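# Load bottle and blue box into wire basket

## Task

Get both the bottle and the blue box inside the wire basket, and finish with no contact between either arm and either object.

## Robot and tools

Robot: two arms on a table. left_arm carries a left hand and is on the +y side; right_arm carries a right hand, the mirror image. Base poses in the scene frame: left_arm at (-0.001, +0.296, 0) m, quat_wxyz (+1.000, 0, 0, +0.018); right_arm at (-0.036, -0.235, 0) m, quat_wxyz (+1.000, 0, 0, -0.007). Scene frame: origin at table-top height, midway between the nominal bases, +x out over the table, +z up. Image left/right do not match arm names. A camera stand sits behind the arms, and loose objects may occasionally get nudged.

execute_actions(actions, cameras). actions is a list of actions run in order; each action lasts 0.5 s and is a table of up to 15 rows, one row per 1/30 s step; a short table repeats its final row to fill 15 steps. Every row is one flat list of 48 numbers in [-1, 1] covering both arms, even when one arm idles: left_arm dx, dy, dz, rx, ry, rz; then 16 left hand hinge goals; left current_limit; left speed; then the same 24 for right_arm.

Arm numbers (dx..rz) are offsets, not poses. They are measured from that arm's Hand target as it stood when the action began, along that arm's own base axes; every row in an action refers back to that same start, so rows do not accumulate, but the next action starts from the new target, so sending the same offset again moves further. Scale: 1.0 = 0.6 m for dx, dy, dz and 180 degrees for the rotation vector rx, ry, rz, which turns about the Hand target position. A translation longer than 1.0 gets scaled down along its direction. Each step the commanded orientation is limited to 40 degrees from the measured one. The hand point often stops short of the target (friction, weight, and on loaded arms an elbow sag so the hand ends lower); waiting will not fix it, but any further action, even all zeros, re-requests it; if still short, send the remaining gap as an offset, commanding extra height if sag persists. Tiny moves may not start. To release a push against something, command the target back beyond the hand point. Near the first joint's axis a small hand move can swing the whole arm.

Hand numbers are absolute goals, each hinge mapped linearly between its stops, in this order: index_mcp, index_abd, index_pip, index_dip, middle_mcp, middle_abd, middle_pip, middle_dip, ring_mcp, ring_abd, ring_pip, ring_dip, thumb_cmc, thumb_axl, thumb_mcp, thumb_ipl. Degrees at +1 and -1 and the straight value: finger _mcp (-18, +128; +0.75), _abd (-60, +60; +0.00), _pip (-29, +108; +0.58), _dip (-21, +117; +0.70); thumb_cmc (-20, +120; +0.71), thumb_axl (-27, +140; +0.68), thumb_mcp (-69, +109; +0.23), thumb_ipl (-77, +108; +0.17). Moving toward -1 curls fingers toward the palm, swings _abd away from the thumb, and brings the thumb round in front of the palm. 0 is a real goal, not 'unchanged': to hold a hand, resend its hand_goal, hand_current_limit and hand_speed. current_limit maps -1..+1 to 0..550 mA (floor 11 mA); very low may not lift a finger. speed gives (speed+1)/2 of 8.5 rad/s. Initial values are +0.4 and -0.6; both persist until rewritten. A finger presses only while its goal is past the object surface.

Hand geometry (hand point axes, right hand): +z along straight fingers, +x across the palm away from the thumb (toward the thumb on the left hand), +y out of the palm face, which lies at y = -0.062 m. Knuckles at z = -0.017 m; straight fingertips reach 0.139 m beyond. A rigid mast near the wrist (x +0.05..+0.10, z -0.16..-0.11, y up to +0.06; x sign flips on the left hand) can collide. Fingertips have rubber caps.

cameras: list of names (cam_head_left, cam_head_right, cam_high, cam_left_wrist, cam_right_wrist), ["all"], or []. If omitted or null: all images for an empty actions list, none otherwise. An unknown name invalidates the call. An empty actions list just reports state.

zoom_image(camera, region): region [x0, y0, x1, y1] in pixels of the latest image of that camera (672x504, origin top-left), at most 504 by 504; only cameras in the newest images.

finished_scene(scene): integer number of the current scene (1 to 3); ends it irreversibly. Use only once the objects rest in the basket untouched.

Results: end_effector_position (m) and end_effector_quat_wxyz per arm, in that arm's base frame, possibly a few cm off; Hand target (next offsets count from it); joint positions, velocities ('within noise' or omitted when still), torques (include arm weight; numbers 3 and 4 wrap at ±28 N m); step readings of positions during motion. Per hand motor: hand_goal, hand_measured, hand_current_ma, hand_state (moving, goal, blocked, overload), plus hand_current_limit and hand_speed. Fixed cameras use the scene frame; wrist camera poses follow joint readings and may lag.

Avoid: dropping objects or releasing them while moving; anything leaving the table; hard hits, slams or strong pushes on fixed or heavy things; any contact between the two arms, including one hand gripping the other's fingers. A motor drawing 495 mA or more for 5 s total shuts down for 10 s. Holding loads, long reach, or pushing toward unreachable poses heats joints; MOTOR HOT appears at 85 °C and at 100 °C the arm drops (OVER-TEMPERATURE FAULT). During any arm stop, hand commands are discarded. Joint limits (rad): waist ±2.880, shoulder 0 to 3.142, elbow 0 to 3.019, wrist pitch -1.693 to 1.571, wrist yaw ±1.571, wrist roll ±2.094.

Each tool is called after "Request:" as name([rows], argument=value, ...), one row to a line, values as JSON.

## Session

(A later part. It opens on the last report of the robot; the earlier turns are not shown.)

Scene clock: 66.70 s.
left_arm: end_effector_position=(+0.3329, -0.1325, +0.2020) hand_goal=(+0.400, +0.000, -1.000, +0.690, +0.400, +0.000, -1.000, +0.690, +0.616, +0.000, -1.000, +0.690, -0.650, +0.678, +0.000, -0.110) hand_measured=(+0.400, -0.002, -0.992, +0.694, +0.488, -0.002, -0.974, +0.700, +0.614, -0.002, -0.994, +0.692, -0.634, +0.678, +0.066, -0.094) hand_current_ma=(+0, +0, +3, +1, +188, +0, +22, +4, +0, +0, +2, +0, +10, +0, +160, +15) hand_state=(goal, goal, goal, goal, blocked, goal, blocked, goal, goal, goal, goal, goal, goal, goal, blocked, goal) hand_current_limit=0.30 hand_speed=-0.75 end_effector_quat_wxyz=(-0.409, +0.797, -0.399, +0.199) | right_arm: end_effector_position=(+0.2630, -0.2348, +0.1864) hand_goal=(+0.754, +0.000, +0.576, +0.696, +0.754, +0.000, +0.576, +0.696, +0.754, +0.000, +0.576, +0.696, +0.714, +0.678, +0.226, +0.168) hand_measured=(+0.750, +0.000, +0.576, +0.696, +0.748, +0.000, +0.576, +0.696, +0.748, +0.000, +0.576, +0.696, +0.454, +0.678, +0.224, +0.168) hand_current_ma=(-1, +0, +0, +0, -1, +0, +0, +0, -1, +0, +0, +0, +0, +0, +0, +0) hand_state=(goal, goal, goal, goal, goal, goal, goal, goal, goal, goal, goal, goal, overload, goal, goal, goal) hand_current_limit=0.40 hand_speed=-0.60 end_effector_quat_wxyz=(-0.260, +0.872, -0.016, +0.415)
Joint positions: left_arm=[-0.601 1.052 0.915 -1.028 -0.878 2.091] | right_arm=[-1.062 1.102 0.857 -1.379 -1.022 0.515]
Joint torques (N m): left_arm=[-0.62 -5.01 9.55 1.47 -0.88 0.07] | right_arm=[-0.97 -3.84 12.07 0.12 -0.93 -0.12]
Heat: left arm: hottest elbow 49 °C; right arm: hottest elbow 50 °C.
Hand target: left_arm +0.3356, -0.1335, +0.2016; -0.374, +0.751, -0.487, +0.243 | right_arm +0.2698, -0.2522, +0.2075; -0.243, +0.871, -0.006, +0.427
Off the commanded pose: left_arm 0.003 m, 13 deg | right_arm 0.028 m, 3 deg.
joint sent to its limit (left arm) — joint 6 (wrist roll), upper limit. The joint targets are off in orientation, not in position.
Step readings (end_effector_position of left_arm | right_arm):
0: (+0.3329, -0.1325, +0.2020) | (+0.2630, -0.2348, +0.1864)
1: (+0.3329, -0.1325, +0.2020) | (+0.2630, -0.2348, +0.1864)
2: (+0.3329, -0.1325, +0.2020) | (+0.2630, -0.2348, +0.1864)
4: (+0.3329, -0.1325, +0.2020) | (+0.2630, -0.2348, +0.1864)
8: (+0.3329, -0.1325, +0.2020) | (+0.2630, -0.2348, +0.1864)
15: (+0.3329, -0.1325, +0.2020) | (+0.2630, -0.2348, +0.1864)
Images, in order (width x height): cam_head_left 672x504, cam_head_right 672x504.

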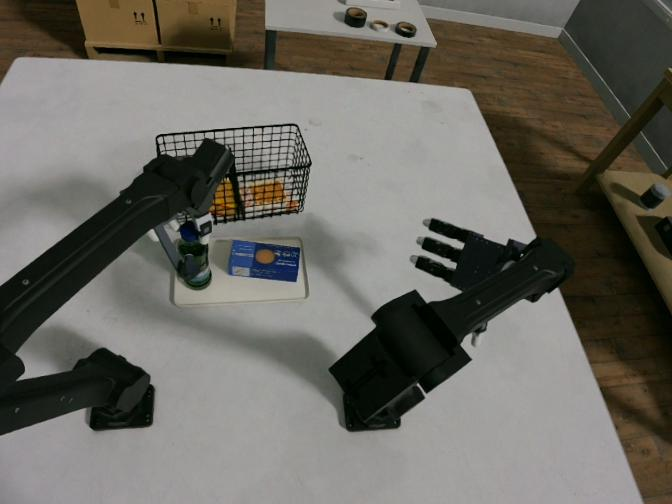

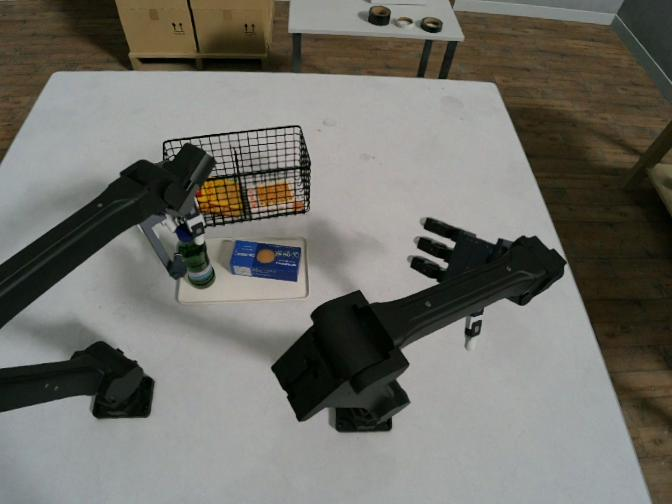

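Request:
execute_actions([
  [[0,0,0,0,0,0,0.53,0,-1,0.69,0.6,0,-1,0.69,0.616,0,-1,0.69,-0.65,0.678,0.2,-0.12,0.3,-0.6,0,0,0,0,0,0,0.754,0,0.576,0.696,0.754,0,0.576,0.696,0.754,0,0.576,0.696,0.714,0.678,0.226,0.168,0.4,-0.6]],
  [[-0.0085,0.009,-0.002,0,0,0,0.53,0,-1,0.69,0.6,0,-1,0.69,0.616,0,-1,0.69,-0.65,0.678,0.2,-0.12,0.3,-0.75,0,0,0,0,0,0,0.754,0,0.576,0.696,0.754,0,0.576,0.696,0.754,0,0.576,0.696,0.714,0.678,0.226,0.168,0.4,-0.6]],
  [[0,0,0,0,0,0,0.42,0,-1,0.69,0.42,0,-1,0.69,0.616,0,-1,0.69,-0.65,0.678,0.05,-0.12,0.2,-0.75,0,0,0,0,0,0,0.754,0,0.576,0.696,0.754,0,0.576,0.696,0.754,0,0.576,0.696,0.714,0.678,0.226,0.168,0.4,-0.6]],
  [[0,0,0,0,0,0,0.36,0,-1,0.69,0.36,0,-1,0.69,0.616,0,-1,0.69,-0.65,0.678,-0.02,-0.12,0.2,-0.75,0,0,0,0,0,0,0.754,0,0.576,0.696,0.754,0,0.576,0.696,0.754,0,0.576,0.696,0.714,0.678,0.226,0.168,0.4,-0.6]],
], cameras=["cam_head_left", "cam_head_right"])

Request:
zoom_image(camera="cam_head_right", region=[120, 170, 270, 320])

Scene clock: 78.67 s.
left_arm: end_effector_position=(+0.3290, -0.1288, +0.1953) hand_goal=(+0.360, +0.000, -1.000, +0.690, +0.360, +0.000, -1.000, +0.690, +0.616, +0.000, -1.000, +0.690, -0.650, +0.678, -0.020, -0.120) hand_measured=(+0.382, -0.002, -0.990, +0.694, +0.452, -0.002, -0.976, +0.698, +0.614, -0.002, -0.994, +0.692, -0.636, +0.678, +0.090, -0.106) hand_current_ma=(+17, +0, +4, +1, +202, +0, +17, +3, +0, +0, +2, +0, +7, +0, +330, +12) hand_state=(blocked, goal, goal, goal, blocked, goal, blocked, goal, goal, goal, goal, goal, goal, goal, blocked, goal) hand_current_limit=0.20 hand_speed=-0.75 end_effector_quat_wxyz=(-0.412, +0.795, -0.401, +0.192) | right_arm: end_effector_position=(+0.2630, -0.2348, +0.1864) hand_goal=(+0.754, +0.000, +0.576, +0.696, +0.754, +0.000, +0.576, +0.696, +0.754, +0.000, +0.576, +0.696, +0.714, +0.678, +0.226, +0.168) hand_measured=(+0.750, +0.000, +0.576, +0.696, +0.748, +0.000, +0.576, +0.696, +0.748, +0.000, +0.576, +0.696, +0.454, +0.678, +0.224, +0.168) hand_current_ma=(-1, +0, +0, +0, -1, +0, +0, +0, -1, +0, +0, +0, +0, +0, +0, +0) hand_state=(goal, goal, goal, goal, goal, goal, goal, goal, goal, goal, goal, goal, overload, goal, goal, goal) hand_current_limit=0.40 hand_speed=-0.60 end_effector_quat_wxyz=(-0.260, +0.872, -0.016, +0.415)
Joint positions: left_arm=[-0.601 1.05 0.898 -1.028 -0.883 2.092] | right_arm=[-1.062 1.102 0.857 -1.379 -1.022 0.515]
Joint torques (N m): left_arm=[-0.44 -6.24 9.54 1.25 -0.86 0.07] | right_arm=[-1.38 -3.6 12.11 0.12 -0.93 -0.14]
Heat: left arm: hottest elbow 50 °C; right arm: hottest elbow 51 °C.
Hand target: left_arm +0.3305, -0.1281, +0.2004; -0.374, +0.751, -0.488, +0.243 | right_arm +0.2698, -0.2522, +0.2075; -0.243, +0.871, -0.006, +0.427
Off the commanded pose: left_arm 0.005 m, 13 deg | right_arm 0.028 m, 3 deg.
joint sent to its limit (left arm) — joint 6 (wrist roll), upper limit. The joint targets are off in orientation, not in position.
Step readings (end_effector_position of left_arm | right_arm):
0: (+0.3329, -0.1325, +0.2020) | (+0.2630, -0.2348, +0.1864)
1: (+0.3329, -0.1325, +0.2020) | (+0.2630, -0.2348, +0.1864)
2: (+0.3329, -0.1325, +0.2020) | (+0.2630, -0.2348, +0.1864)
4: (+0.3329, -0.1324, +0.2020) | (+0.2630, -0.2348, +0.1864)
8: (+0.3329, -0.1324, +0.2020) | (+0.2630, -0.2348, +0.1864)
15: (+0.3329, -0.1324, +0.2020) | (+0.2630, -0.2348, +0.1864)
16: (+0.3329, -0.1324, +0.2020) | (+0.2630, -0.2348, +0.1864)
17: (+0.3327, -0.1323, +0.2017) | (+0.2630, -0.2348, +0.1864)
19: (+0.3319, -0.1317, +0.2001) | (+0.2630, -0.2348, +0.1864)
23: (+0.3294, -0.1300, +0.1955) | (+0.2630, -0.2348, +0.1864)
30: (+0.3289, -0.1293, +0.1947) | (+0.2630, -0.2348, +0.1864)
31: (+0.3289, -0.1293, +0.1947) | (+0.2630, -0.2348, +0.1864)
32: (+0.3289, -0.1292, +0.1948) | (+0.2630, -0.2348, +0.1864)
34: (+0.3289, -0.1292, +0.1950) | (+0.2630, -0.2348, +0.1864)
38: (+0.3289, -0.1291, +0.1950) | (+0.2630, -0.2348, +0.1864)
45: (+0.3289, -0.1291, +0.1951) | (+0.2630, -0.2348, +0.1864)
46: (+0.3290, -0.1290, +0.1952) | (+0.2630, -0.2348, +0.1864)
47: (+0.3290, -0.1290, +0.1952) | (+0.2630, -0.2348, +0.1864)
49: (+0.3290, -0.1288, +0.1953) | (+0.2630, -0.2348, +0.1864)
53: (+0.3290, -0.1288, +0.1953) | (+0.2630, -0.2348, +0.1864)
60: (+0.3290, -0.1288, +0.1953) | (+0.2630, -0.2348, +0.1864)
Images, in order (width x height): cam_head_left 672x504, cam_head_right 672x504.

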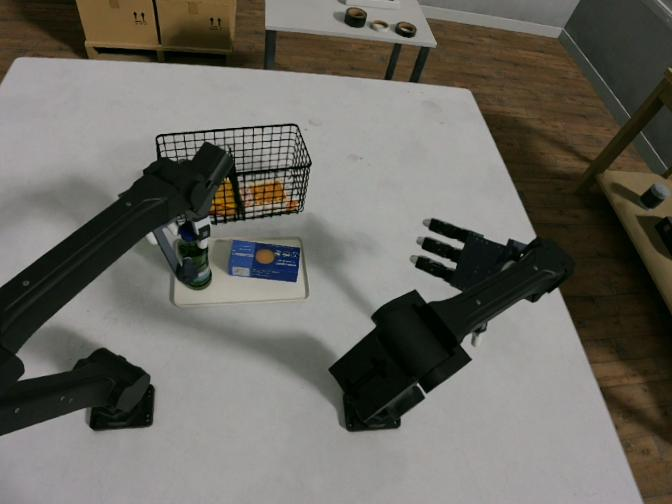

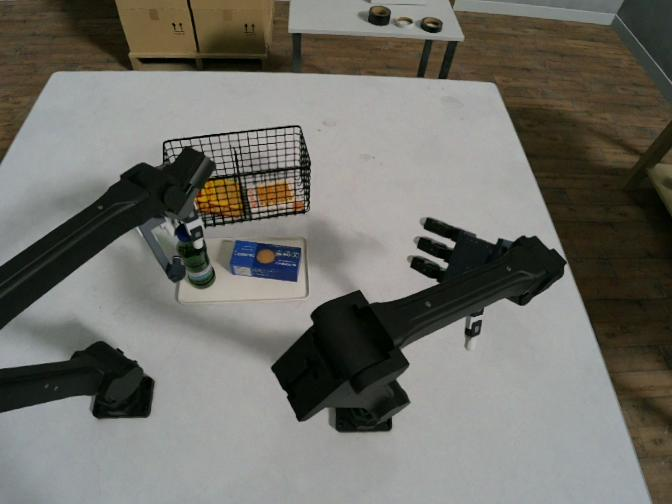

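Scaled by 3.360 from the camera's 672x504 image, which has a finer 960x720 frame.

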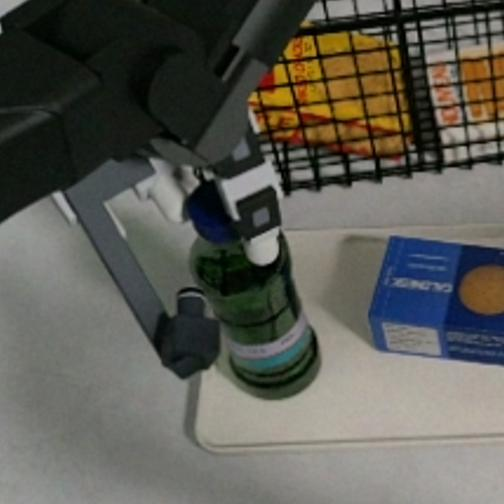

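Request:
execute_actions([
  [[0,0,0,0,0,0,0.3,0,-1,0.69,0.34,0,-1,0.69,0.616,0,-1,0.69,-0.65,0.678,-0.06,-0.12,0.3,-0.8,0,0,0,0,0,0,0.754,0,0.576,0.696,0.754,0,0.576,0.696,0.754,0,0.576,0.696,0.714,0.678,0.226,0.168,0.4,-0.6]],
  [[0,0,0,0,0,0,0.26,0,-1,0.69,0.3,0,-1,0.69,0.616,0,-1,0.69,-0.65,0.678,-0.15,-0.12,0.4,-0.8,0,0,0,0,0,0,0.754,0,0.576,0.696,0.754,0,0.576,0.696,0.754,0,0.576,0.696,0.714,0.678,0.226,0.168,0.4,-0.6]],
], cameras=["cam_head_left", "cam_head_right"])

Request:
zoom_image(camera="cam_head_right", region=[120, 170, 270, 320])

Scene clock: 83.73 s.
left_arm: end_effector_position=(+0.3291, -0.1285, +0.1955) hand_goal=(+0.260, +0.000, -1.000, +0.690, +0.300, +0.000, -1.000, +0.690, +0.616, +0.000, -1.000, +0.690, -0.650, +0.678, -0.150, -0.120) hand_measured=(+0.350, -0.002, -0.976, +0.700, +0.430, -0.002, -0.966, +0.704, +0.614, -0.002, -0.994, +0.692, -0.634, +0.674, +0.090, -0.094) hand_current_ma=(+194, +0, +19, +4, +359, +0, +33, +7, +0, +0, +2, +0, +9, -2, +385, +37) hand_state=(blocked, goal, blocked, goal, blocked, goal, blocked, goal, goal, goal, goal, goal, goal, goal, blocked, blocked) hand_current_limit=0.40 hand_speed=-0.80 end_effector_quat_wxyz=(-0.413, +0.795, -0.401, +0.192) | right_arm: end_effector_position=(+0.2630, -0.2348, +0.1864) hand_goal=(+0.754, +0.000, +0.576, +0.696, +0.754, +0.000, +0.576, +0.696, +0.754, +0.000, +0.576, +0.696, +0.714, +0.678, +0.226, +0.168) hand_measured=(+0.750, +0.000, +0.576, +0.696, +0.748, +0.000, +0.576, +0.696, +0.748, +0.000, +0.576, +0.696, +0.454, +0.678, +0.224, +0.168) hand_current_ma=(-1, +0, +0, +0, -1, +0, +0, +0, -1, +0, +0, +0, +0, +0, +0, +0) hand_state=(goal, goal, goal, goal, goal, goal, goal, goal, goal, goal, goal, goal, overload, goal, goal, goal) hand_current_limit=0.40 hand_speed=-0.60 end_effector_quat_wxyz=(-0.260, +0.872, -0.016, +0.415)
Joint positions: left_arm=[-0.601 1.05 0.898 -1.028 -0.885 2.092] | right_arm=[-1.062 1.102 0.857 -1.379 -1.022 0.515]
Joint torques (N m): left_arm=[-0.38 -6.3 9.55 1.25 -0.79 0.06] | right_arm=[-1.26 -4.01 12.12 0.24 -0.92 -0.12]
Heat: left arm: hottest elbow 50 °C; right arm: hottest elbow 51 °C.
Hand target: left_arm +0.3305, -0.1281, +0.2004; -0.374, +0.751, -0.488, +0.243 | right_arm +0.2698, -0.2522, +0.2075; -0.243, +0.871, -0.006, +0.427
Off the commanded pose: left_arm 0.005 m, 13 deg | right_arm 0.028 m, 3 deg.
joint sent to its limit (left arm) — joint 6 (wrist roll), upper limit. The joint targets are off in orientation, not in position.
Step readings (end_effector_position of left_arm | right_arm):
0: (+0.3290, -0.1288, +0.1953) | (+0.2630, -0.2348, +0.1864)
1: (+0.3290, -0.1288, +0.1954) | (+0.2630, -0.2348, +0.1864)
2: (+0.3290, -0.1288, +0.1954) | (+0.2630, -0.2348, +0.1864)
4: (+0.3290, -0.1286, +0.1954) | (+0.2630, -0.2348, +0.1864)
8: (+0.3290, -0.1286, +0.1954) | (+0.2630, -0.2348, +0.1864)
15: (+0.3290, -0.1286, +0.1954) | (+0.2630, -0.2348, +0.1864)
16: (+0.3291, -0.1286, +0.1955) | (+0.2630, -0.2348, +0.1864)
17: (+0.3291, -0.1286, +0.1955) | (+0.2630, -0.2348, +0.1864)
19: (+0.3291, -0.1285, +0.1955) | (+0.2630, -0.2348, +0.1864)
23: (+0.3291, -0.1285, +0.1955) | (+0.2630, -0.2348, +0.1864)
30: (+0.3291, -0.1285, +0.1955) | (+0.2630, -0.2348, +0.1864)
Images, in order (width x height): cam_head_left 672x504, cam_head_right 672x504.

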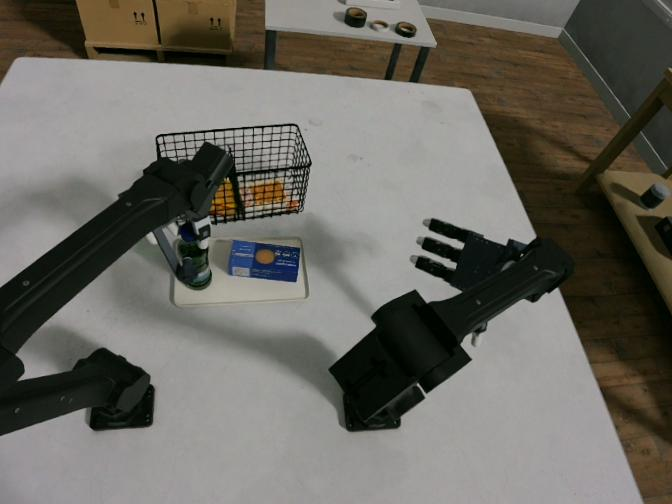

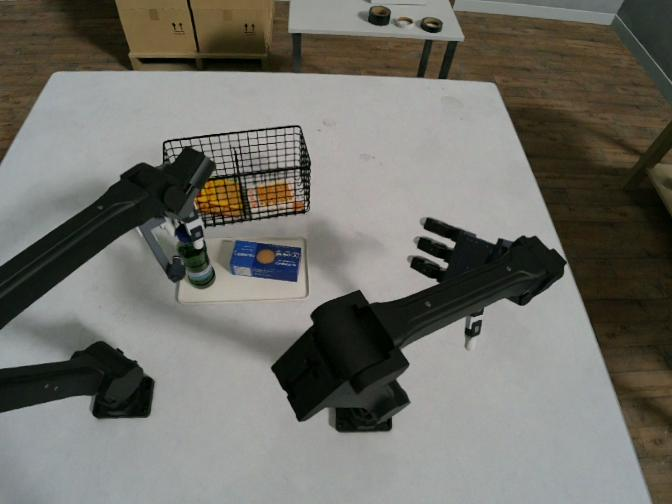

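Scaled by 3.360 from the camera's 672x504 image, which has a finer 960x720 frame.

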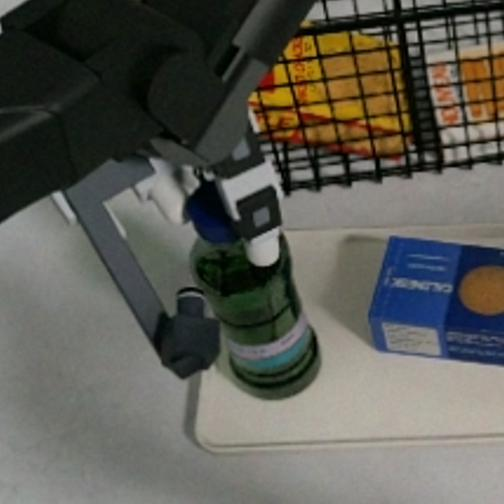

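Request:
execute_actions([
  [[0,0,0.04,0,0,0,0.24,0,-1,0.69,0.28,0,-1,0.69,0.616,0,-1,0.69,-0.65,0.678,-0.18,-0.12,0.45,-0.8,0,0,0,0,0,0,0.754,0,0.576,0.696,0.754,0,0.576,0.696,0.754,0,0.576,0.696,0.714,0.678,0.226,0.168,0.4,-0.6]],
  [[0,0,0.05,0,0,0,0.24,0,-1,0.69,0.28,0,-1,0.69,0.616,0,-1,0.69,-0.65,0.678,-0.18,-0.12,0.45,-0.8,0,0,0,0,0,0,0.754,0,0.576,0.696,0.754,0,0.576,0.696,0.754,0,0.576,0.696,0.714,0.678,0.226,0.168,0.4,-0.6]],
  [[0,0,0.05,0,0,0,0.24,0,-1,0.69,0.28,0,-1,0.69,0.616,0,-1,0.69,-0.65,0.678,-0.18,-0.12,0.45,-0.8,0,0,0,0,0,0,0.754,0,0.576,0.696,0.754,0,0.576,0.696,0.754,0,0.576,0.696,0.714,0.678,0.226,0.168,0.4,-0.6]],
  [[0,0,0.07,0,0,0,0.24,0,-1,0.69,0.28,0,-1,0.69,0.616,0,-1,0.69,-0.65,0.678,-0.18,-0.12,0.45,-0.8,0,0,0,0,0,0,0.754,0,0.576,0.696,0.754,0,0.576,0.696,0.754,0,0.576,0.696,0.714,0.678,0.226,0.168,0.4,-0.6]],
  [[0,0,0.08,0,0,0,0.24,0,-1,0.69,0.28,0,-1,0.69,0.616,0,-1,0.69,-0.65,0.678,-0.18,-0.12,0.45,-0.8,0,0,0,0,0,0,0.754,0,0.576,0.696,0.754,0,0.576,0.696,0.754,0,0.576,0.696,0.714,0.678,0.226,0.168,0.4,-0.6]],
], cameras=["cam_head_left", "cam_head_right"])

Request:
zoom_image(camera="cam_head_right", region=[120, 120, 320, 320])

Scene clock: 97.33 s.
left_arm: end_effector_position=(+0.3210, -0.1214, +0.3294) hand_goal=(+0.240, +0.000, -1.000, +0.690, +0.280, +0.000, -1.000, +0.690, +0.616, +0.000, -1.000, +0.690, -0.650, +0.678, -0.180, -0.120) hand_measured=(+0.324, +0.000, -0.956, +0.712, +0.404, -0.002, -0.928, +0.722, +0.614, -0.002, -0.994, +0.692, -0.636, +0.670, +0.090, -0.082) hand_current_ma=(+171, +0, +52, +17, +337, +0, +119, +32, +0, +0, +2, +0, +8, -4, +399, +65) hand_state=(blocked, goal, blocked, blocked, blocked, goal, blocked, blocked, goal, goal, goal, goal, goal, goal, blocked, blocked) hand_current_limit=0.45 hand_speed=-0.80 end_effector_quat_wxyz=(-0.420, +0.789, -0.420, +0.157) | right_arm: end_effector_position=(+0.2630, -0.2348, +0.1864) hand_goal=(+0.754, +0.000, +0.576, +0.696, +0.754, +0.000, +0.576, +0.696, +0.754, +0.000, +0.576, +0.696, +0.714, +0.678, +0.226, +0.168) hand_measured=(+0.750, +0.000, +0.576, +0.696, +0.748, +0.000, +0.576, +0.696, +0.748, +0.000, +0.576, +0.696, +0.454, +0.678, +0.224, +0.168) hand_current_ma=(-1, +0, +0, +0, -1, +0, +0, +0, -1, +0, +0, +0, +0, +0, +0, +0) hand_state=(goal, goal, goal, goal, goal, goal, goal, goal, goal, goal, goal, goal, overload, goal, goal, goal) hand_current_limit=0.40 hand_speed=-0.60 end_effector_quat_wxyz=(-0.260, +0.872, -0.016, +0.415)
Joint positions: left_arm=[-0.601 1.082 1.284 -1.456 -0.892 2.1] | right_arm=[-1.062 1.102 0.857 -1.379 -1.022 0.515]
Joint torques (N m): left_arm=[-0.97 -6.95 16.16 0.64 -1 0] | right_arm=[-1.61 -3.9 12.1 0.12 -0.94 -0.13]
Heat: left arm: hottest elbow 51 °C; right arm: hottest elbow 52 °C.
Hand target: left_arm +0.3304, -0.1280, +0.3745; -0.374, +0.751, -0.487, +0.243 | right_arm +0.2698, -0.2522, +0.2075; -0.243, +0.871, -0.006, +0.427
Off the commanded pose: left_arm 0.046 m, 14 deg | right_arm 0.028 m, 3 deg.
joint sent to its limit (left arm) — joint 6 (wrist roll), upper limit. The joint targets are off in orientation, not in position.
Step readings (end_effector_position of left_arm | right_arm):
0: (+0.3291, -0.1285, +0.1955) | (+0.2630, -0.2348, +0.1864)
1: (+0.3291, -0.1285, +0.1955) | (+0.2630, -0.2348, +0.1864)
2: (+0.3290, -0.1283, +0.1956) | (+0.2630, -0.2348, +0.1864)
4: (+0.3271, -0.1270, +0.1954) | (+0.2630, -0.2348, +0.1864)
8: (+0.3228, -0.1237, +0.1958) | (+0.2630, -0.2348, +0.1864)
15: (+0.3212, -0.1220, +0.1958) | (+0.2630, -0.2348, +0.1864)
16: (+0.3210, -0.1218, +0.1959) | (+0.2630, -0.2348, +0.1864)
17: (+0.3201, -0.1211, +0.1962) | (+0.2630, -0.2348, +0.1864)
19: (+0.3169, -0.1188, +0.1970) | (+0.2630, -0.2348, +0.1864)
23: (+0.3113, -0.1150, +0.1983) | (+0.2630, -0.2348, +0.1864)
30: (+0.3096, -0.1131, +0.2012) | (+0.2630, -0.2348, +0.1864)
31: (+0.3099, -0.1133, +0.2020) | (+0.2630, -0.2348, +0.1864)
32: (+0.3096, -0.1131, +0.2037) | (+0.2630, -0.2348, +0.1864)
34: (+0.3089, -0.1127, +0.2089) | (+0.2630, -0.2348, +0.1864)
38: (+0.3119, -0.1141, +0.2252) | (+0.2630, -0.2348, +0.1864)
45: (+0.3151, -0.1161, +0.2367) | (+0.2630, -0.2348, +0.1864)
46: (+0.3147, -0.1160, +0.2369) | (+0.2630, -0.2348, +0.1864)
47: (+0.3135, -0.1153, +0.2381) | (+0.2630, -0.2348, +0.1864)
49: (+0.3111, -0.1138, +0.2436) | (+0.2630, -0.2348, +0.1864)
53: (+0.3132, -0.1149, +0.2654) | (+0.2630, -0.2348, +0.1864)
60: (+0.3173, -0.1178, +0.2833) | (+0.2630, -0.2348, +0.1864)
61: (+0.3171, -0.1179, +0.2839) | (+0.2630, -0.2348, +0.1864)
62: (+0.3160, -0.1174, +0.2850) | (+0.2630, -0.2348, +0.1864)
64: (+0.3144, -0.1164, +0.2909) | (+0.2630, -0.2348, +0.1864)
68: (+0.3164, -0.1175, +0.3139) | (+0.2630, -0.2348, +0.1864)
75: (+0.3197, -0.1197, +0.3351) | (+0.2630, -0.2348, +0.1864)
Images, in order (width x height): cam_head_left 672x504, cam_head_right 672x504.

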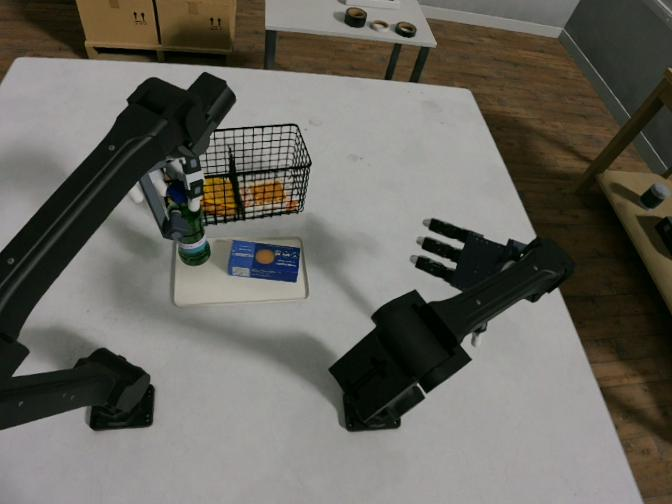

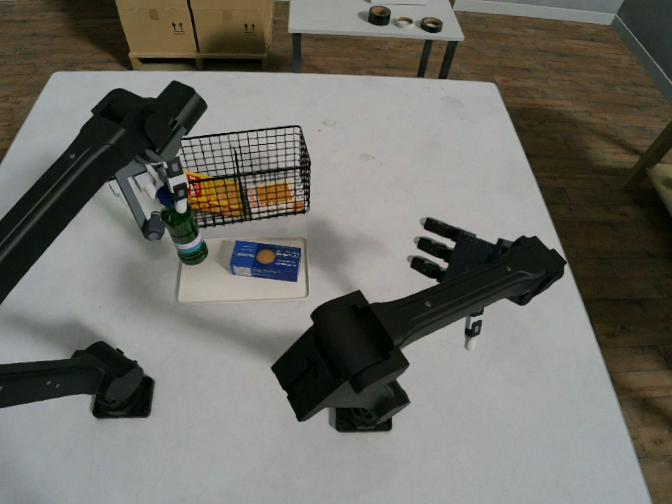

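Scaled by 2.520 from the camera's 672x504 image, which has a finer 960x720 frame.

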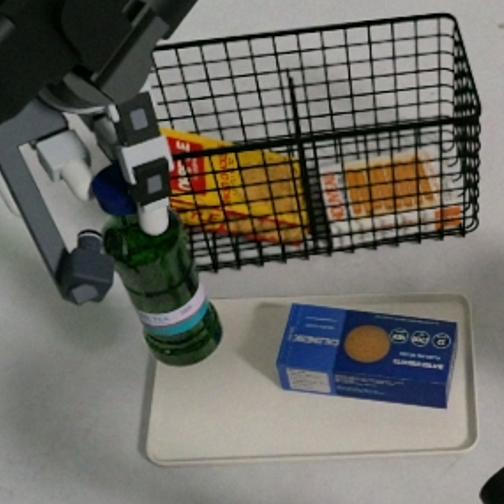

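Request:
execute_actions([
  [[0.02,-0.07,0.08,0,0,0,0.24,0,-1,0.69,0.28,0,-1,0.69,0.616,0,-1,0.69,-0.65,0.678,-0.18,-0.12,0.45,-0.8,0,0,0,0,0,0,0.754,0,0.576,0.696,0.754,0,0.576,0.696,0.754,0,0.576,0.696,0.714,0.678,0.226,0.168,0.4,-0.6]],
  [[0.03,-0.07,0.08,0,0,0,0.24,0,-1,0.69,0.28,0,-1,0.69,0.616,0,-1,0.69,-0.65,0.678,-0.18,-0.12,0.45,-0.8,0,0,0,0,0,0,0.754,0,0.576,0.696,0.754,0,0.576,0.696,0.754,0,0.576,0.696,0.714,0.678,0.226,0.168,0.4,-0.6]],
  [[0.05,-0.06,0.05,0,0,0,0.24,0,-1,0.69,0.28,0,-1,0.69,0.616,0,-1,0.69,-0.65,0.678,-0.18,-0.12,0.45,-0.8,0,0,0,0,0,0,0.754,0,0.576,0.696,0.754,0,0.576,0.696,0.754,0,0.576,0.696,0.714,0.678,0.226,0.168,0.4,-0.6]],
  [[0.07,-0.03,0,0,0,0,0.24,0,-1,0.69,0.28,0,-1,0.69,0.616,0,-1,0.69,-0.65,0.678,-0.18,-0.12,0.45,-0.8,0,0,0,0,0,0,0.754,0,0.576,0.696,0.754,0,0.576,0.696,0.754,0,0.576,0.696,0.714,0.678,0.226,0.168,0.4,-0.6]],
  [[0.07,-0.03,0,0,0,0,0.24,0,-1,0.69,0.28,0,-1,0.69,0.616,0,-1,0.69,-0.65,0.678,-0.18,-0.12,0.45,-0.8,0,0,0,0,0,0,0.754,0,0.576,0.696,0.754,0,0.576,0.696,0.754,0,0.576,0.696,0.714,0.678,0.226,0.168,0.4,-0.6]],
  [[0.07,-0.03,0,0,0,0,0.24,0,-1,0.69,0.28,0,-1,0.69,0.616,0,-1,0.69,-0.65,0.678,-0.18,-0.12,0.45,-0.8,0,0,0,0,0,0,0.754,0,0.576,0.696,0.754,0,0.576,0.696,0.754,0,0.576,0.696,0.714,0.678,0.226,0.168,0.4,-0.6]],
], cameras=["cam_head_left", "cam_head_right", "cam_high"])

Request:
zoom_image(camera="cam_head_right", region=[150, 60, 350, 260])

Request:
zoom_image(camera="cam_head_left", region=[150, 60, 350, 260])

Scene clock: 109.13 s.
left_arm: end_effector_position=(+0.5193, -0.3153, +0.4392) hand_goal=(+0.240, +0.000, -1.000, +0.690, +0.280, +0.000, -1.000, +0.690, +0.616, +0.000, -1.000, +0.690, -0.650, +0.678, -0.180, -0.120) hand_measured=(+0.242, -0.002, -0.994, +0.692, +0.384, +0.000, -0.932, +0.720, +0.614, -0.002, -0.994, +0.692, -0.554, +0.712, +0.024, -0.082) hand_current_ma=(+0, +0, +2, +1, +247, +0, +109, +28, +0, +0, +2, +0, +203, +45, +399, +64) hand_state=(goal, goal, goal, goal, blocked, goal, blocked, blocked, goal, goal, goal, goal, blocked, blocked, blocked, blocked) hand_current_limit=0.45 hand_speed=-0.80 end_effector_quat_wxyz=(-0.389, +0.784, -0.428, +0.224) | right_arm: end_effector_position=(+0.2630, -0.2348, +0.1864) hand_goal=(+0.754, +0.000, +0.576, +0.696, +0.754, +0.000, +0.576, +0.696, +0.754, +0.000, +0.576, +0.696, +0.714, +0.678, +0.226, +0.168) hand_measured=(+0.750, +0.000, +0.576, +0.696, +0.748, +0.000, +0.576, +0.696, +0.748, +0.000, +0.576, +0.696, +0.454, +0.678, +0.224, +0.168) hand_current_ma=(-1, +0, +0, +0, -1, +0, +0, +0, -1, +0, +0, +0, +0, +0, +0, +0) hand_state=(goal, goal, goal, goal, goal, goal, goal, goal, goal, goal, goal, goal, overload, goal, goal, goal) hand_current_limit=0.40 hand_speed=-0.60 end_effector_quat_wxyz=(-0.260, +0.872, -0.016, +0.415)
Joint positions: left_arm=[-0.669 1.86 2.422 -1.698 -0.853 2.101] | right_arm=[-1.062 1.102 0.857 -1.379 -1.022 0.515]
Joint torques (N m): left_arm=[0.56 -20.25 15.15 0.77 -0.94 -0.05] | right_arm=[-1.38 -3.55 12.03 0.1 -0.92 -0.14]
Heat: left arm: hottest elbow 56 °C; right arm: hottest elbow 53 °C.
Hand target: left_arm +0.5165, -0.3019, +0.5005; -0.374, +0.751, -0.487, +0.243 | right_arm +0.2698, -0.2522, +0.2075; -0.243, +0.871, -0.006, +0.427
Off the commanded pose: left_arm 0.063 m, 8 deg | right_arm 0.028 m, 3 deg.
joint sent to its limit (left arm) — joint 4 (wrist pitch), lower limit; joint 6 (wrist roll), upper limit. The joint targets are off in position and orientation.
Step readings (end_effector_position of left_arm | right_arm):
0: (+0.3210, -0.1214, +0.3294) | (+0.2630, -0.2348, +0.1864)
1: (+0.3210, -0.1215, +0.3295) | (+0.2630, -0.2348, +0.1864)
2: (+0.3205, -0.1220, +0.3307) | (+0.2630, -0.2348, +0.1864)
4: (+0.3217, -0.1280, +0.3394) | (+0.2630, -0.2348, +0.1864)
8: (+0.3306, -0.1498, +0.3653) | (+0.2630, -0.2348, +0.1864)
15: (+0.3366, -0.1636, +0.3819) | (+0.2630, -0.2348, +0.1864)
16: (+0.3371, -0.1641, +0.3818) | (+0.2630, -0.2348, +0.1864)
17: (+0.3369, -0.1653, +0.3829) | (+0.2630, -0.2348, +0.1864)
19: (+0.3406, -0.1724, +0.3909) | (+0.2630, -0.2348, +0.1864)
23: (+0.3521, -0.1939, +0.4122) | (+0.2630, -0.2348, +0.1864)
30: (+0.3598, -0.2083, +0.4262) | (+0.2630, -0.2348, +0.1864)
31: (+0.3605, -0.2090, +0.4268) | (+0.2630, -0.2348, +0.1864)
32: (+0.3615, -0.2102, +0.4283) | (+0.2630, -0.2348, +0.1864)
34: (+0.3683, -0.2168, +0.4364) | (+0.2630, -0.2348, +0.1864)
38: (+0.3848, -0.2342, +0.4497) | (+0.2630, -0.2348, +0.1864)
45: (+0.3939, -0.2454, +0.4504) | (+0.2630, -0.2348, +0.1864)
46: (+0.3946, -0.2461, +0.4502) | (+0.2630, -0.2348, +0.1864)
47: (+0.3964, -0.2477, +0.4511) | (+0.2630, -0.2348, +0.1864)
49: (+0.4046, -0.2546, +0.4566) | (+0.2630, -0.2348, +0.1864)
53: (+0.4207, -0.2683, +0.4598) | (+0.2630, -0.2348, +0.1864)
60: (+0.4317, -0.2777, +0.4442) | (+0.2630, -0.2348, +0.1864)
61: (+0.4323, -0.2782, +0.4432) | (+0.2630, -0.2348, +0.1864)
62: (+0.4342, -0.2791, +0.4435) | (+0.2630, -0.2348, +0.1864)
64: (+0.4436, -0.2837, +0.4486) | (+0.2630, -0.2348, +0.1864)
68: (+0.4620, -0.2900, +0.4542) | (+0.2630, -0.2348, +0.1864)
75: (+0.4742, -0.2940, +0.4448) | (+0.2630, -0.2348, +0.1864)
76: (+0.4750, -0.2944, +0.4438) | (+0.2630, -0.2348, +0.1864)
77: (+0.4773, -0.2955, +0.4442) | (+0.2630, -0.2348, +0.1864)
79: (+0.4874, -0.3007, +0.4489) | (+0.2630, -0.2348, +0.1864)
83: (+0.5047, -0.3098, +0.4521) | (+0.2630, -0.2348, +0.1864)
90: (+0.5170, -0.3153, +0.4403) | (+0.2630, -0.2348, +0.1864)
Images, in order (width x height): cam_head_left 672x504, cam_head_right 672x504, cam_high 672x504.

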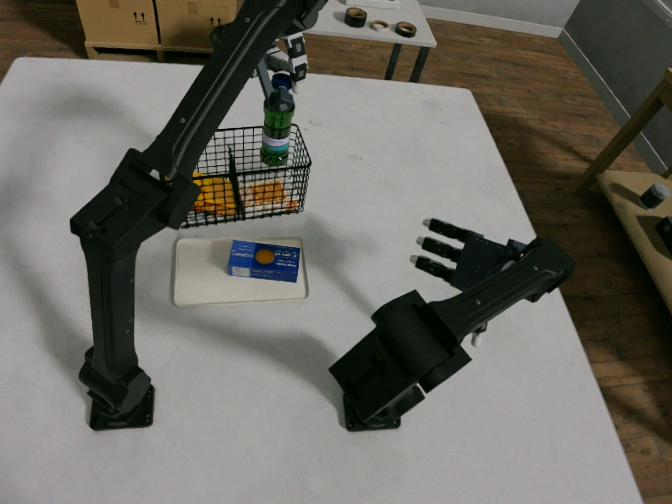

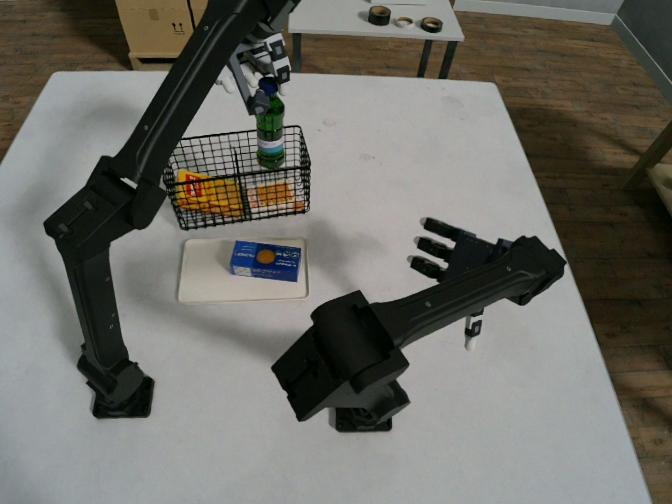

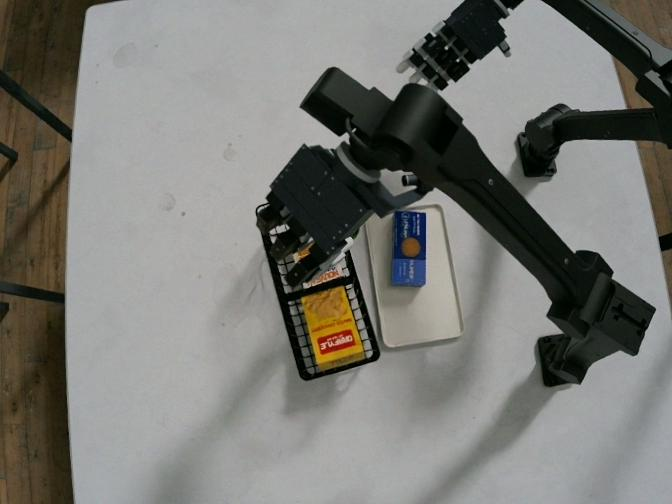

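Scaled by 2.520 from the camera's 672x504 image, which has a finer 960x720 frame.

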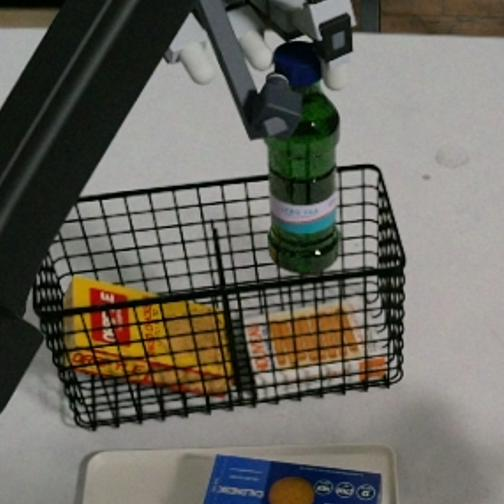

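Scaled by 2.520 from the camera's 672x504 image, which has a finer 960x720 frame.

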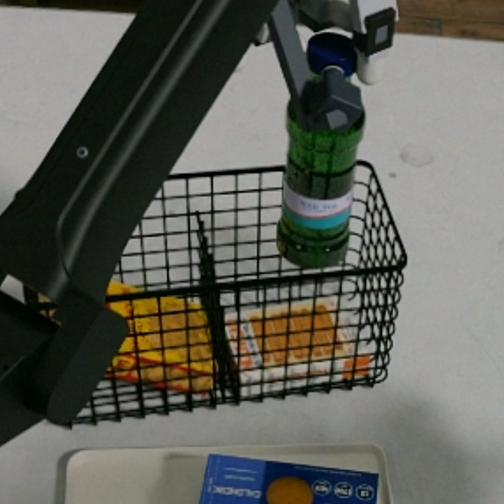

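Request:
execute_actions([
  [[0,0,0,0,0,0,0.12,0,-1,0.69,0.26,0,-1,0.69,0.616,0,-1,0.69,-0.72,0.678,-0.2,-0.12,0.45,-0.8,0,0,0,0,0,0,0.754,0,0.576,0.696,0.754,0,0.576,0.696,0.754,0,0.576,0.696,0.714,0.678,0.226,0.168,0.4,-0.6]],
], cameras=["cam_head_left", "cam_head_right"])

Request:
zoom_image(camera="cam_head_right", region=[210, 50, 330, 170])

Request:
zoom_image(camera="cam_head_left", region=[210, 50, 330, 170])

Scene clock: 117.33 s.
left_arm: end_effector_position=(+0.5193, -0.3153, +0.4392) hand_goal=(+0.120, +0.000, -1.000, +0.690, +0.260, +0.000, -1.000, +0.690, +0.616, +0.000, -1.000, +0.690, -0.720, +0.678, -0.200, -0.120) hand_measured=(+0.124, -0.002, -0.994, +0.692, +0.384, +0.000, -0.932, +0.720, +0.614, -0.002, -0.994, +0.692, -0.554, +0.712, +0.024, -0.082) hand_current_ma=(+1, +0, +2, +1, +333, +0, +109, +28, +0, +0, +2, +0, +399, +45, +399, +64) hand_state=(goal, goal, goal, goal, blocked, goal, blocked, blocked, goal, goal, goal, goal, blocked, blocked, blocked, blocked) hand_current_limit=0.45 hand_speed=-0.80 end_effector_quat_wxyz=(-0.389, +0.784, -0.428, +0.224) | right_arm: end_effector_position=(+0.2630, -0.2348, +0.1864) hand_goal=(+0.754, +0.000, +0.576, +0.696, +0.754, +0.000, +0.576, +0.696, +0.754, +0.000, +0.576, +0.696, +0.714, +0.678, +0.226, +0.168) hand_measured=(+0.750, +0.000, +0.576, +0.696, +0.748, +0.000, +0.576, +0.696, +0.748, +0.000, +0.576, +0.696, +0.454, +0.678, +0.224, +0.168) hand_current_ma=(-1, +0, +0, +0, -1, +0, +0, +0, -1, +0, +0, +0, +0, +0, +0, +0) hand_state=(goal, goal, goal, goal, goal, goal, goal, goal, goal, goal, goal, goal, overload, goal, goal, goal) hand_current_limit=0.40 hand_speed=-0.60 end_effector_quat_wxyz=(-0.260, +0.872, -0.016, +0.415)
Joint positions: left_arm=[-0.669 1.86 2.422 -1.698 -0.853 2.101] | right_arm=[-1.062 1.102 0.857 -1.379 -1.022 0.515]
Joint torques (N m): left_arm=[0.62 -20.19 15.1 0.76 -0.91 -0.05] | right_arm=[-0.73 -4.19 12.18 0.13 -0.91 -0.11]
Heat: left arm: hottest elbow 58 °C; right arm: hottest elbow 53 °C.
Hand target: left_arm +0.5165, -0.3019, +0.5005; -0.374, +0.751, -0.487, +0.243 | right_arm +0.2698, -0.2522, +0.2075; -0.243, +0.871, -0.006, +0.427
Off the commanded pose: left_arm 0.063 m, 8 deg | right_arm 0.028 m, 3 deg.
joint sent to its limit (left arm) — joint 4 (wrist pitch), lower limit; joint 6 (wrist roll), upper limit. The joint targets are off in position and orientation.
Step readings (end_effector_position of left_arm | right_arm):
0: (+0.5193, -0.3153, +0.4392) | (+0.2630, -0.2348, +0.1864)
1: (+0.5193, -0.3153, +0.4392) | (+0.2630, -0.2348, +0.1864)
2: (+0.5193, -0.3153, +0.4392) | (+0.2630, -0.2348, +0.1864)
4: (+0.5193, -0.3153, +0.4392) | (+0.2630, -0.2348, +0.1864)
8: (+0.5193, -0.3153, +0.4392) | (+0.2630, -0.2348, +0.1864)
15: (+0.5193, -0.3153, +0.4392) | (+0.2630, -0.2348, +0.1864)
Images, in order (width x height): cam_head_left 672x504, cam_head_right 672x504.

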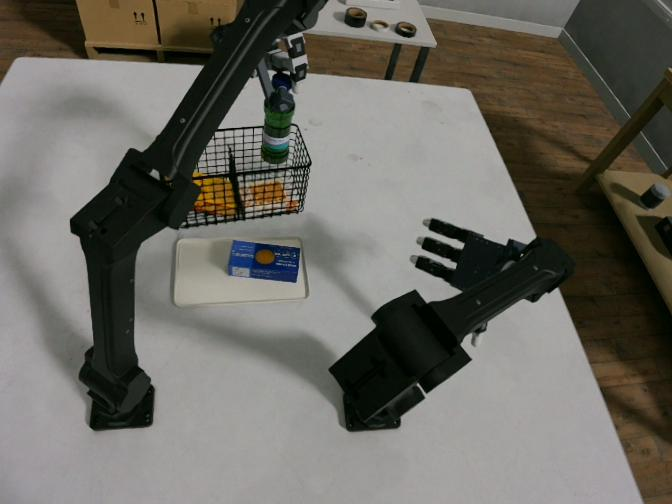

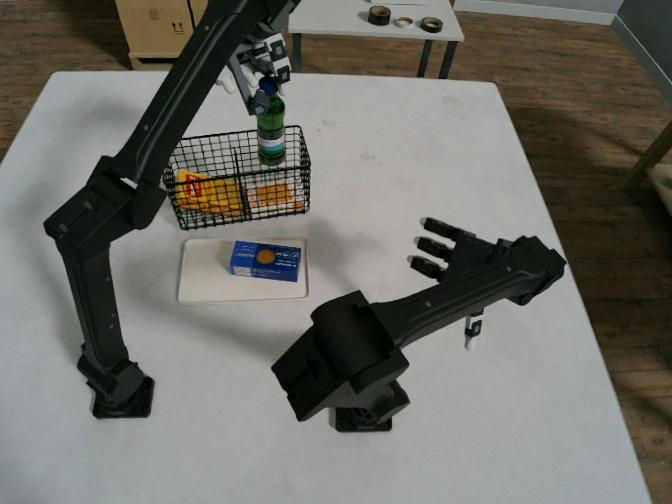

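Scaled by 4.200 from the camera's 672x504 image, which has a finer 960x720 frame.

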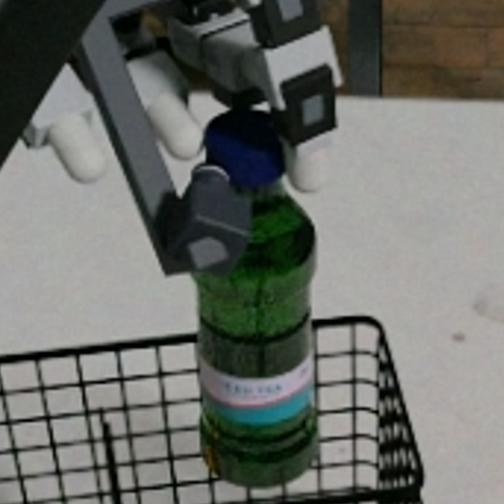

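Scaled by 4.200 from the camera's 672x504 image, which has a finer 960x720 frame.

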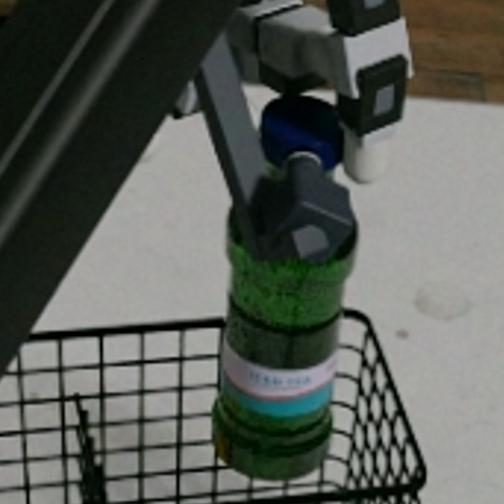

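Request:
execute_actions([
  [[0.04,-0.002,0.02,0,0,0,0.12,0,-1,0.69,0.26,0,-1,0.69,0.616,0,-1,0.69,-0.65,0.678,-0.2,-0.12,0.45,-0.8,0,0,0,0,0,0,0.754,0,0.576,0.696,0.754,0,0.576,0.696,0.754,0,0.576,0.696,0.714,0.678,0.226,0.168,0.4,-0.6]],
  [[0.05,-0.002,0.005,0,0,0,0.12,0,-1,0.69,0.26,0,-1,0.69,0.616,0,-1,0.69,-0.65,0.678,-0.2,-0.12,0.45,-0.8,0,0,0,0,0,0,0.754,0,0.576,0.696,0.754,0,0.576,0.696,0.754,0,0.576,0.696,0.714,0.678,0.226,0.168,0.4,-0.6]],
  [[0.04,-0.002,0,0,0,0,0.12,0,-1,0.69,0.26,0,-1,0.69,0.616,0,-1,0.69,-0.65,0.678,-0.2,-0.12,0.45,-0.8,0,0,0,0,0,0,0.754,0,0.576,0.696,0.754,0,0.576,0.696,0.754,0,0.576,0.696,0.714,0.678,0.226,0.168,0.4,-0.6]],
], cameras=["cam_head_left", "cam_head_right", "cam_high"])

Request:
zoom_image(camera="cam_head_right", region=[150, 40, 350, 240])

Request:
zoom_image(camera="cam_head_left", region=[150, 40, 350, 240])

Scene clock: 123.47 s.
left_arm: end_effector_position=(+0.6010, -0.3217, +0.4554) hand_goal=(+0.120, +0.000, -1.000, +0.690, +0.260, +0.000, -1.000, +0.690, +0.616, +0.000, -1.000, +0.690, -0.650, +0.678, -0.200, -0.120) hand_measured=(+0.122, -0.002, -0.994, +0.692, +0.384, -0.002, -0.932, +0.720, +0.614, -0.002, -0.994, +0.692, -0.554, +0.712, +0.022, -0.082) hand_current_ma=(+0, +0, +2, +1, +333, +0, +109, +28, +0, +0, +2, +0, +205, +45, +399, +64) hand_state=(goal, goal, goal, goal, blocked, goal, blocked, blocked, goal, goal, goal, goal, blocked, blocked, blocked, blocked) hand_current_limit=0.45 hand_speed=-0.80 end_effector_quat_wxyz=(-0.376, +0.803, -0.367, +0.281) | right_arm: end_effector_position=(+0.2630, -0.2348, +0.1864) hand_goal=(+0.754, +0.000, +0.576, +0.696, +0.754, +0.000, +0.576, +0.696, +0.754, +0.000, +0.576, +0.696, +0.714, +0.678, +0.226, +0.168) hand_measured=(+0.750, +0.000, +0.576, +0.696, +0.748, +0.000, +0.576, +0.696, +0.748, +0.000, +0.576, +0.696, +0.454, +0.678, +0.224, +0.168) hand_current_ma=(-1, +0, +0, +0, -1, +0, +0, +0, -1, +0, +0, +0, +0, +0, +0, +0) hand_state=(goal, goal, goal, goal, goal, goal, goal, goal, goal, goal, goal, goal, overload, goal, goal, goal) hand_current_limit=0.40 hand_speed=-0.60 end_effector_quat_wxyz=(-0.260, +0.872, -0.016, +0.415)
Joint positions: left_arm=[-0.595 2.09 2.814 -1.698 -0.829 2.101] | right_arm=[-1.062 1.102 0.857 -1.379 -1.022 0.515]
Joint torques (N m): left_arm=[0.38 -22.3 14.39 1.09 -0.76 -0.09] | right_arm=[-1.03 -4.07 12.11 0.12 -0.95 -0.13]
Heat: left arm: hottest elbow 59 °C; right arm: hottest elbow 53 °C.
Hand target: left_arm +0.5945, -0.3056, +0.5153; -0.374, +0.751, -0.487, +0.243 | right_arm +0.2698, -0.2522, +0.2075; -0.243, +0.871, -0.006, +0.427
Off the commanded pose: left_arm 0.062 m, 16 deg | right_arm 0.028 m, 3 deg.
joint sent to its limit (left arm) — joint 4 (wrist pitch), lower limit; joint 6 (wrist roll), upper limit. The joint targets are off in position and orientation.
Step readings (end_effector_position of left_arm | right_arm):
0: (+0.5193, -0.3153, +0.4392) | (+0.2630, -0.2348, +0.1864)
1: (+0.5194, -0.3154, +0.4393) | (+0.2630, -0.2348, +0.1864)
2: (+0.5202, -0.3155, +0.4404) | (+0.2630, -0.2348, +0.1864)
4: (+0.5249, -0.3174, +0.4453) | (+0.2630, -0.2348, +0.1864)
8: (+0.5333, -0.3178, +0.4552) | (+0.2630, -0.2348, +0.1864)
15: (+0.5413, -0.3144, +0.4608) | (+0.2630, -0.2348, +0.1864)
16: (+0.5423, -0.3139, +0.4609) | (+0.2630, -0.2348, +0.1864)
17: (+0.5444, -0.3144, +0.4613) | (+0.2630, -0.2348, +0.1864)
19: (+0.5521, -0.3162, +0.4643) | (+0.2630, -0.2348, +0.1864)
23: (+0.5648, -0.3191, +0.4642) | (+0.2630, -0.2348, +0.1864)
30: (+0.5760, -0.3202, +0.4528) | (+0.2630, -0.2348, +0.1864)
31: (+0.5770, -0.3200, +0.4516) | (+0.2630, -0.2348, +0.1864)
32: (+0.5787, -0.3203, +0.4515) | (+0.2630, -0.2348, +0.1864)
34: (+0.5852, -0.3205, +0.4535) | (+0.2630, -0.2348, +0.1864)
38: (+0.5939, -0.3217, +0.4556) | (+0.2630, -0.2348, +0.1864)
45: (+0.5996, -0.3222, +0.4552) | (+0.2630, -0.2348, +0.1864)
Images, in order (width x height): cam_head_left 672x504, cam_head_right 672x504, cam_high 672x504.

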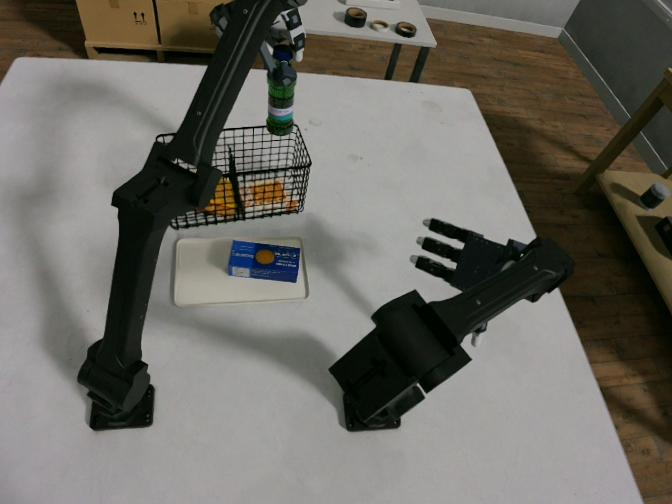

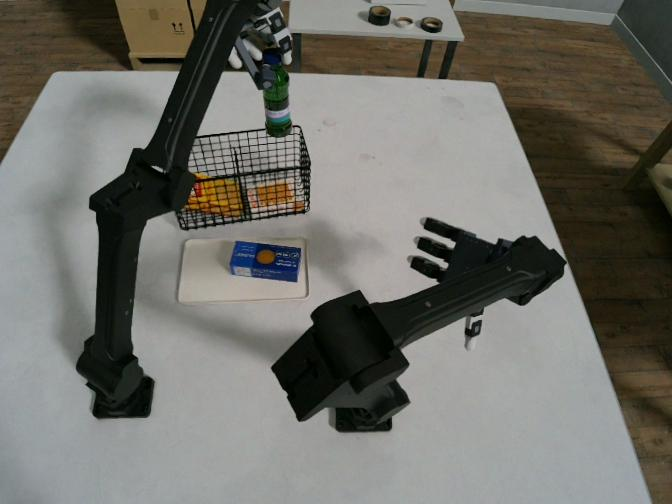

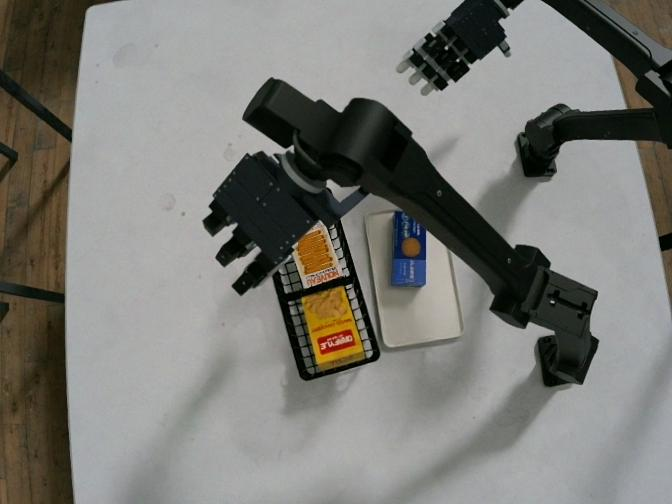

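Scaled by 2.520 from the camera's 672x504 image, which has a finer 960x720 frame.

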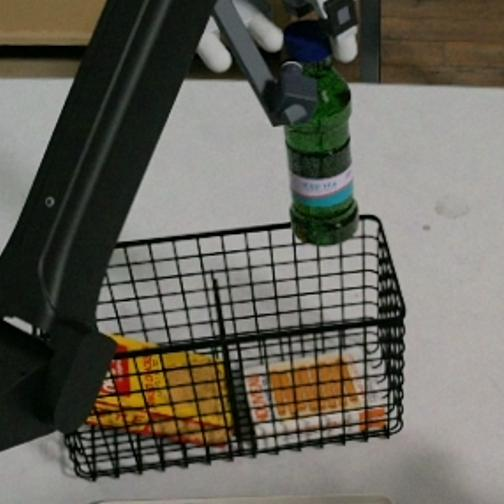

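Scaled by 2.520 from the camera's 672x504 image, which has a finer 960x720 frame.

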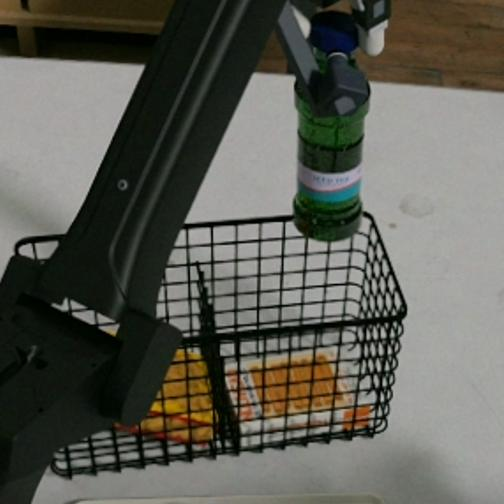

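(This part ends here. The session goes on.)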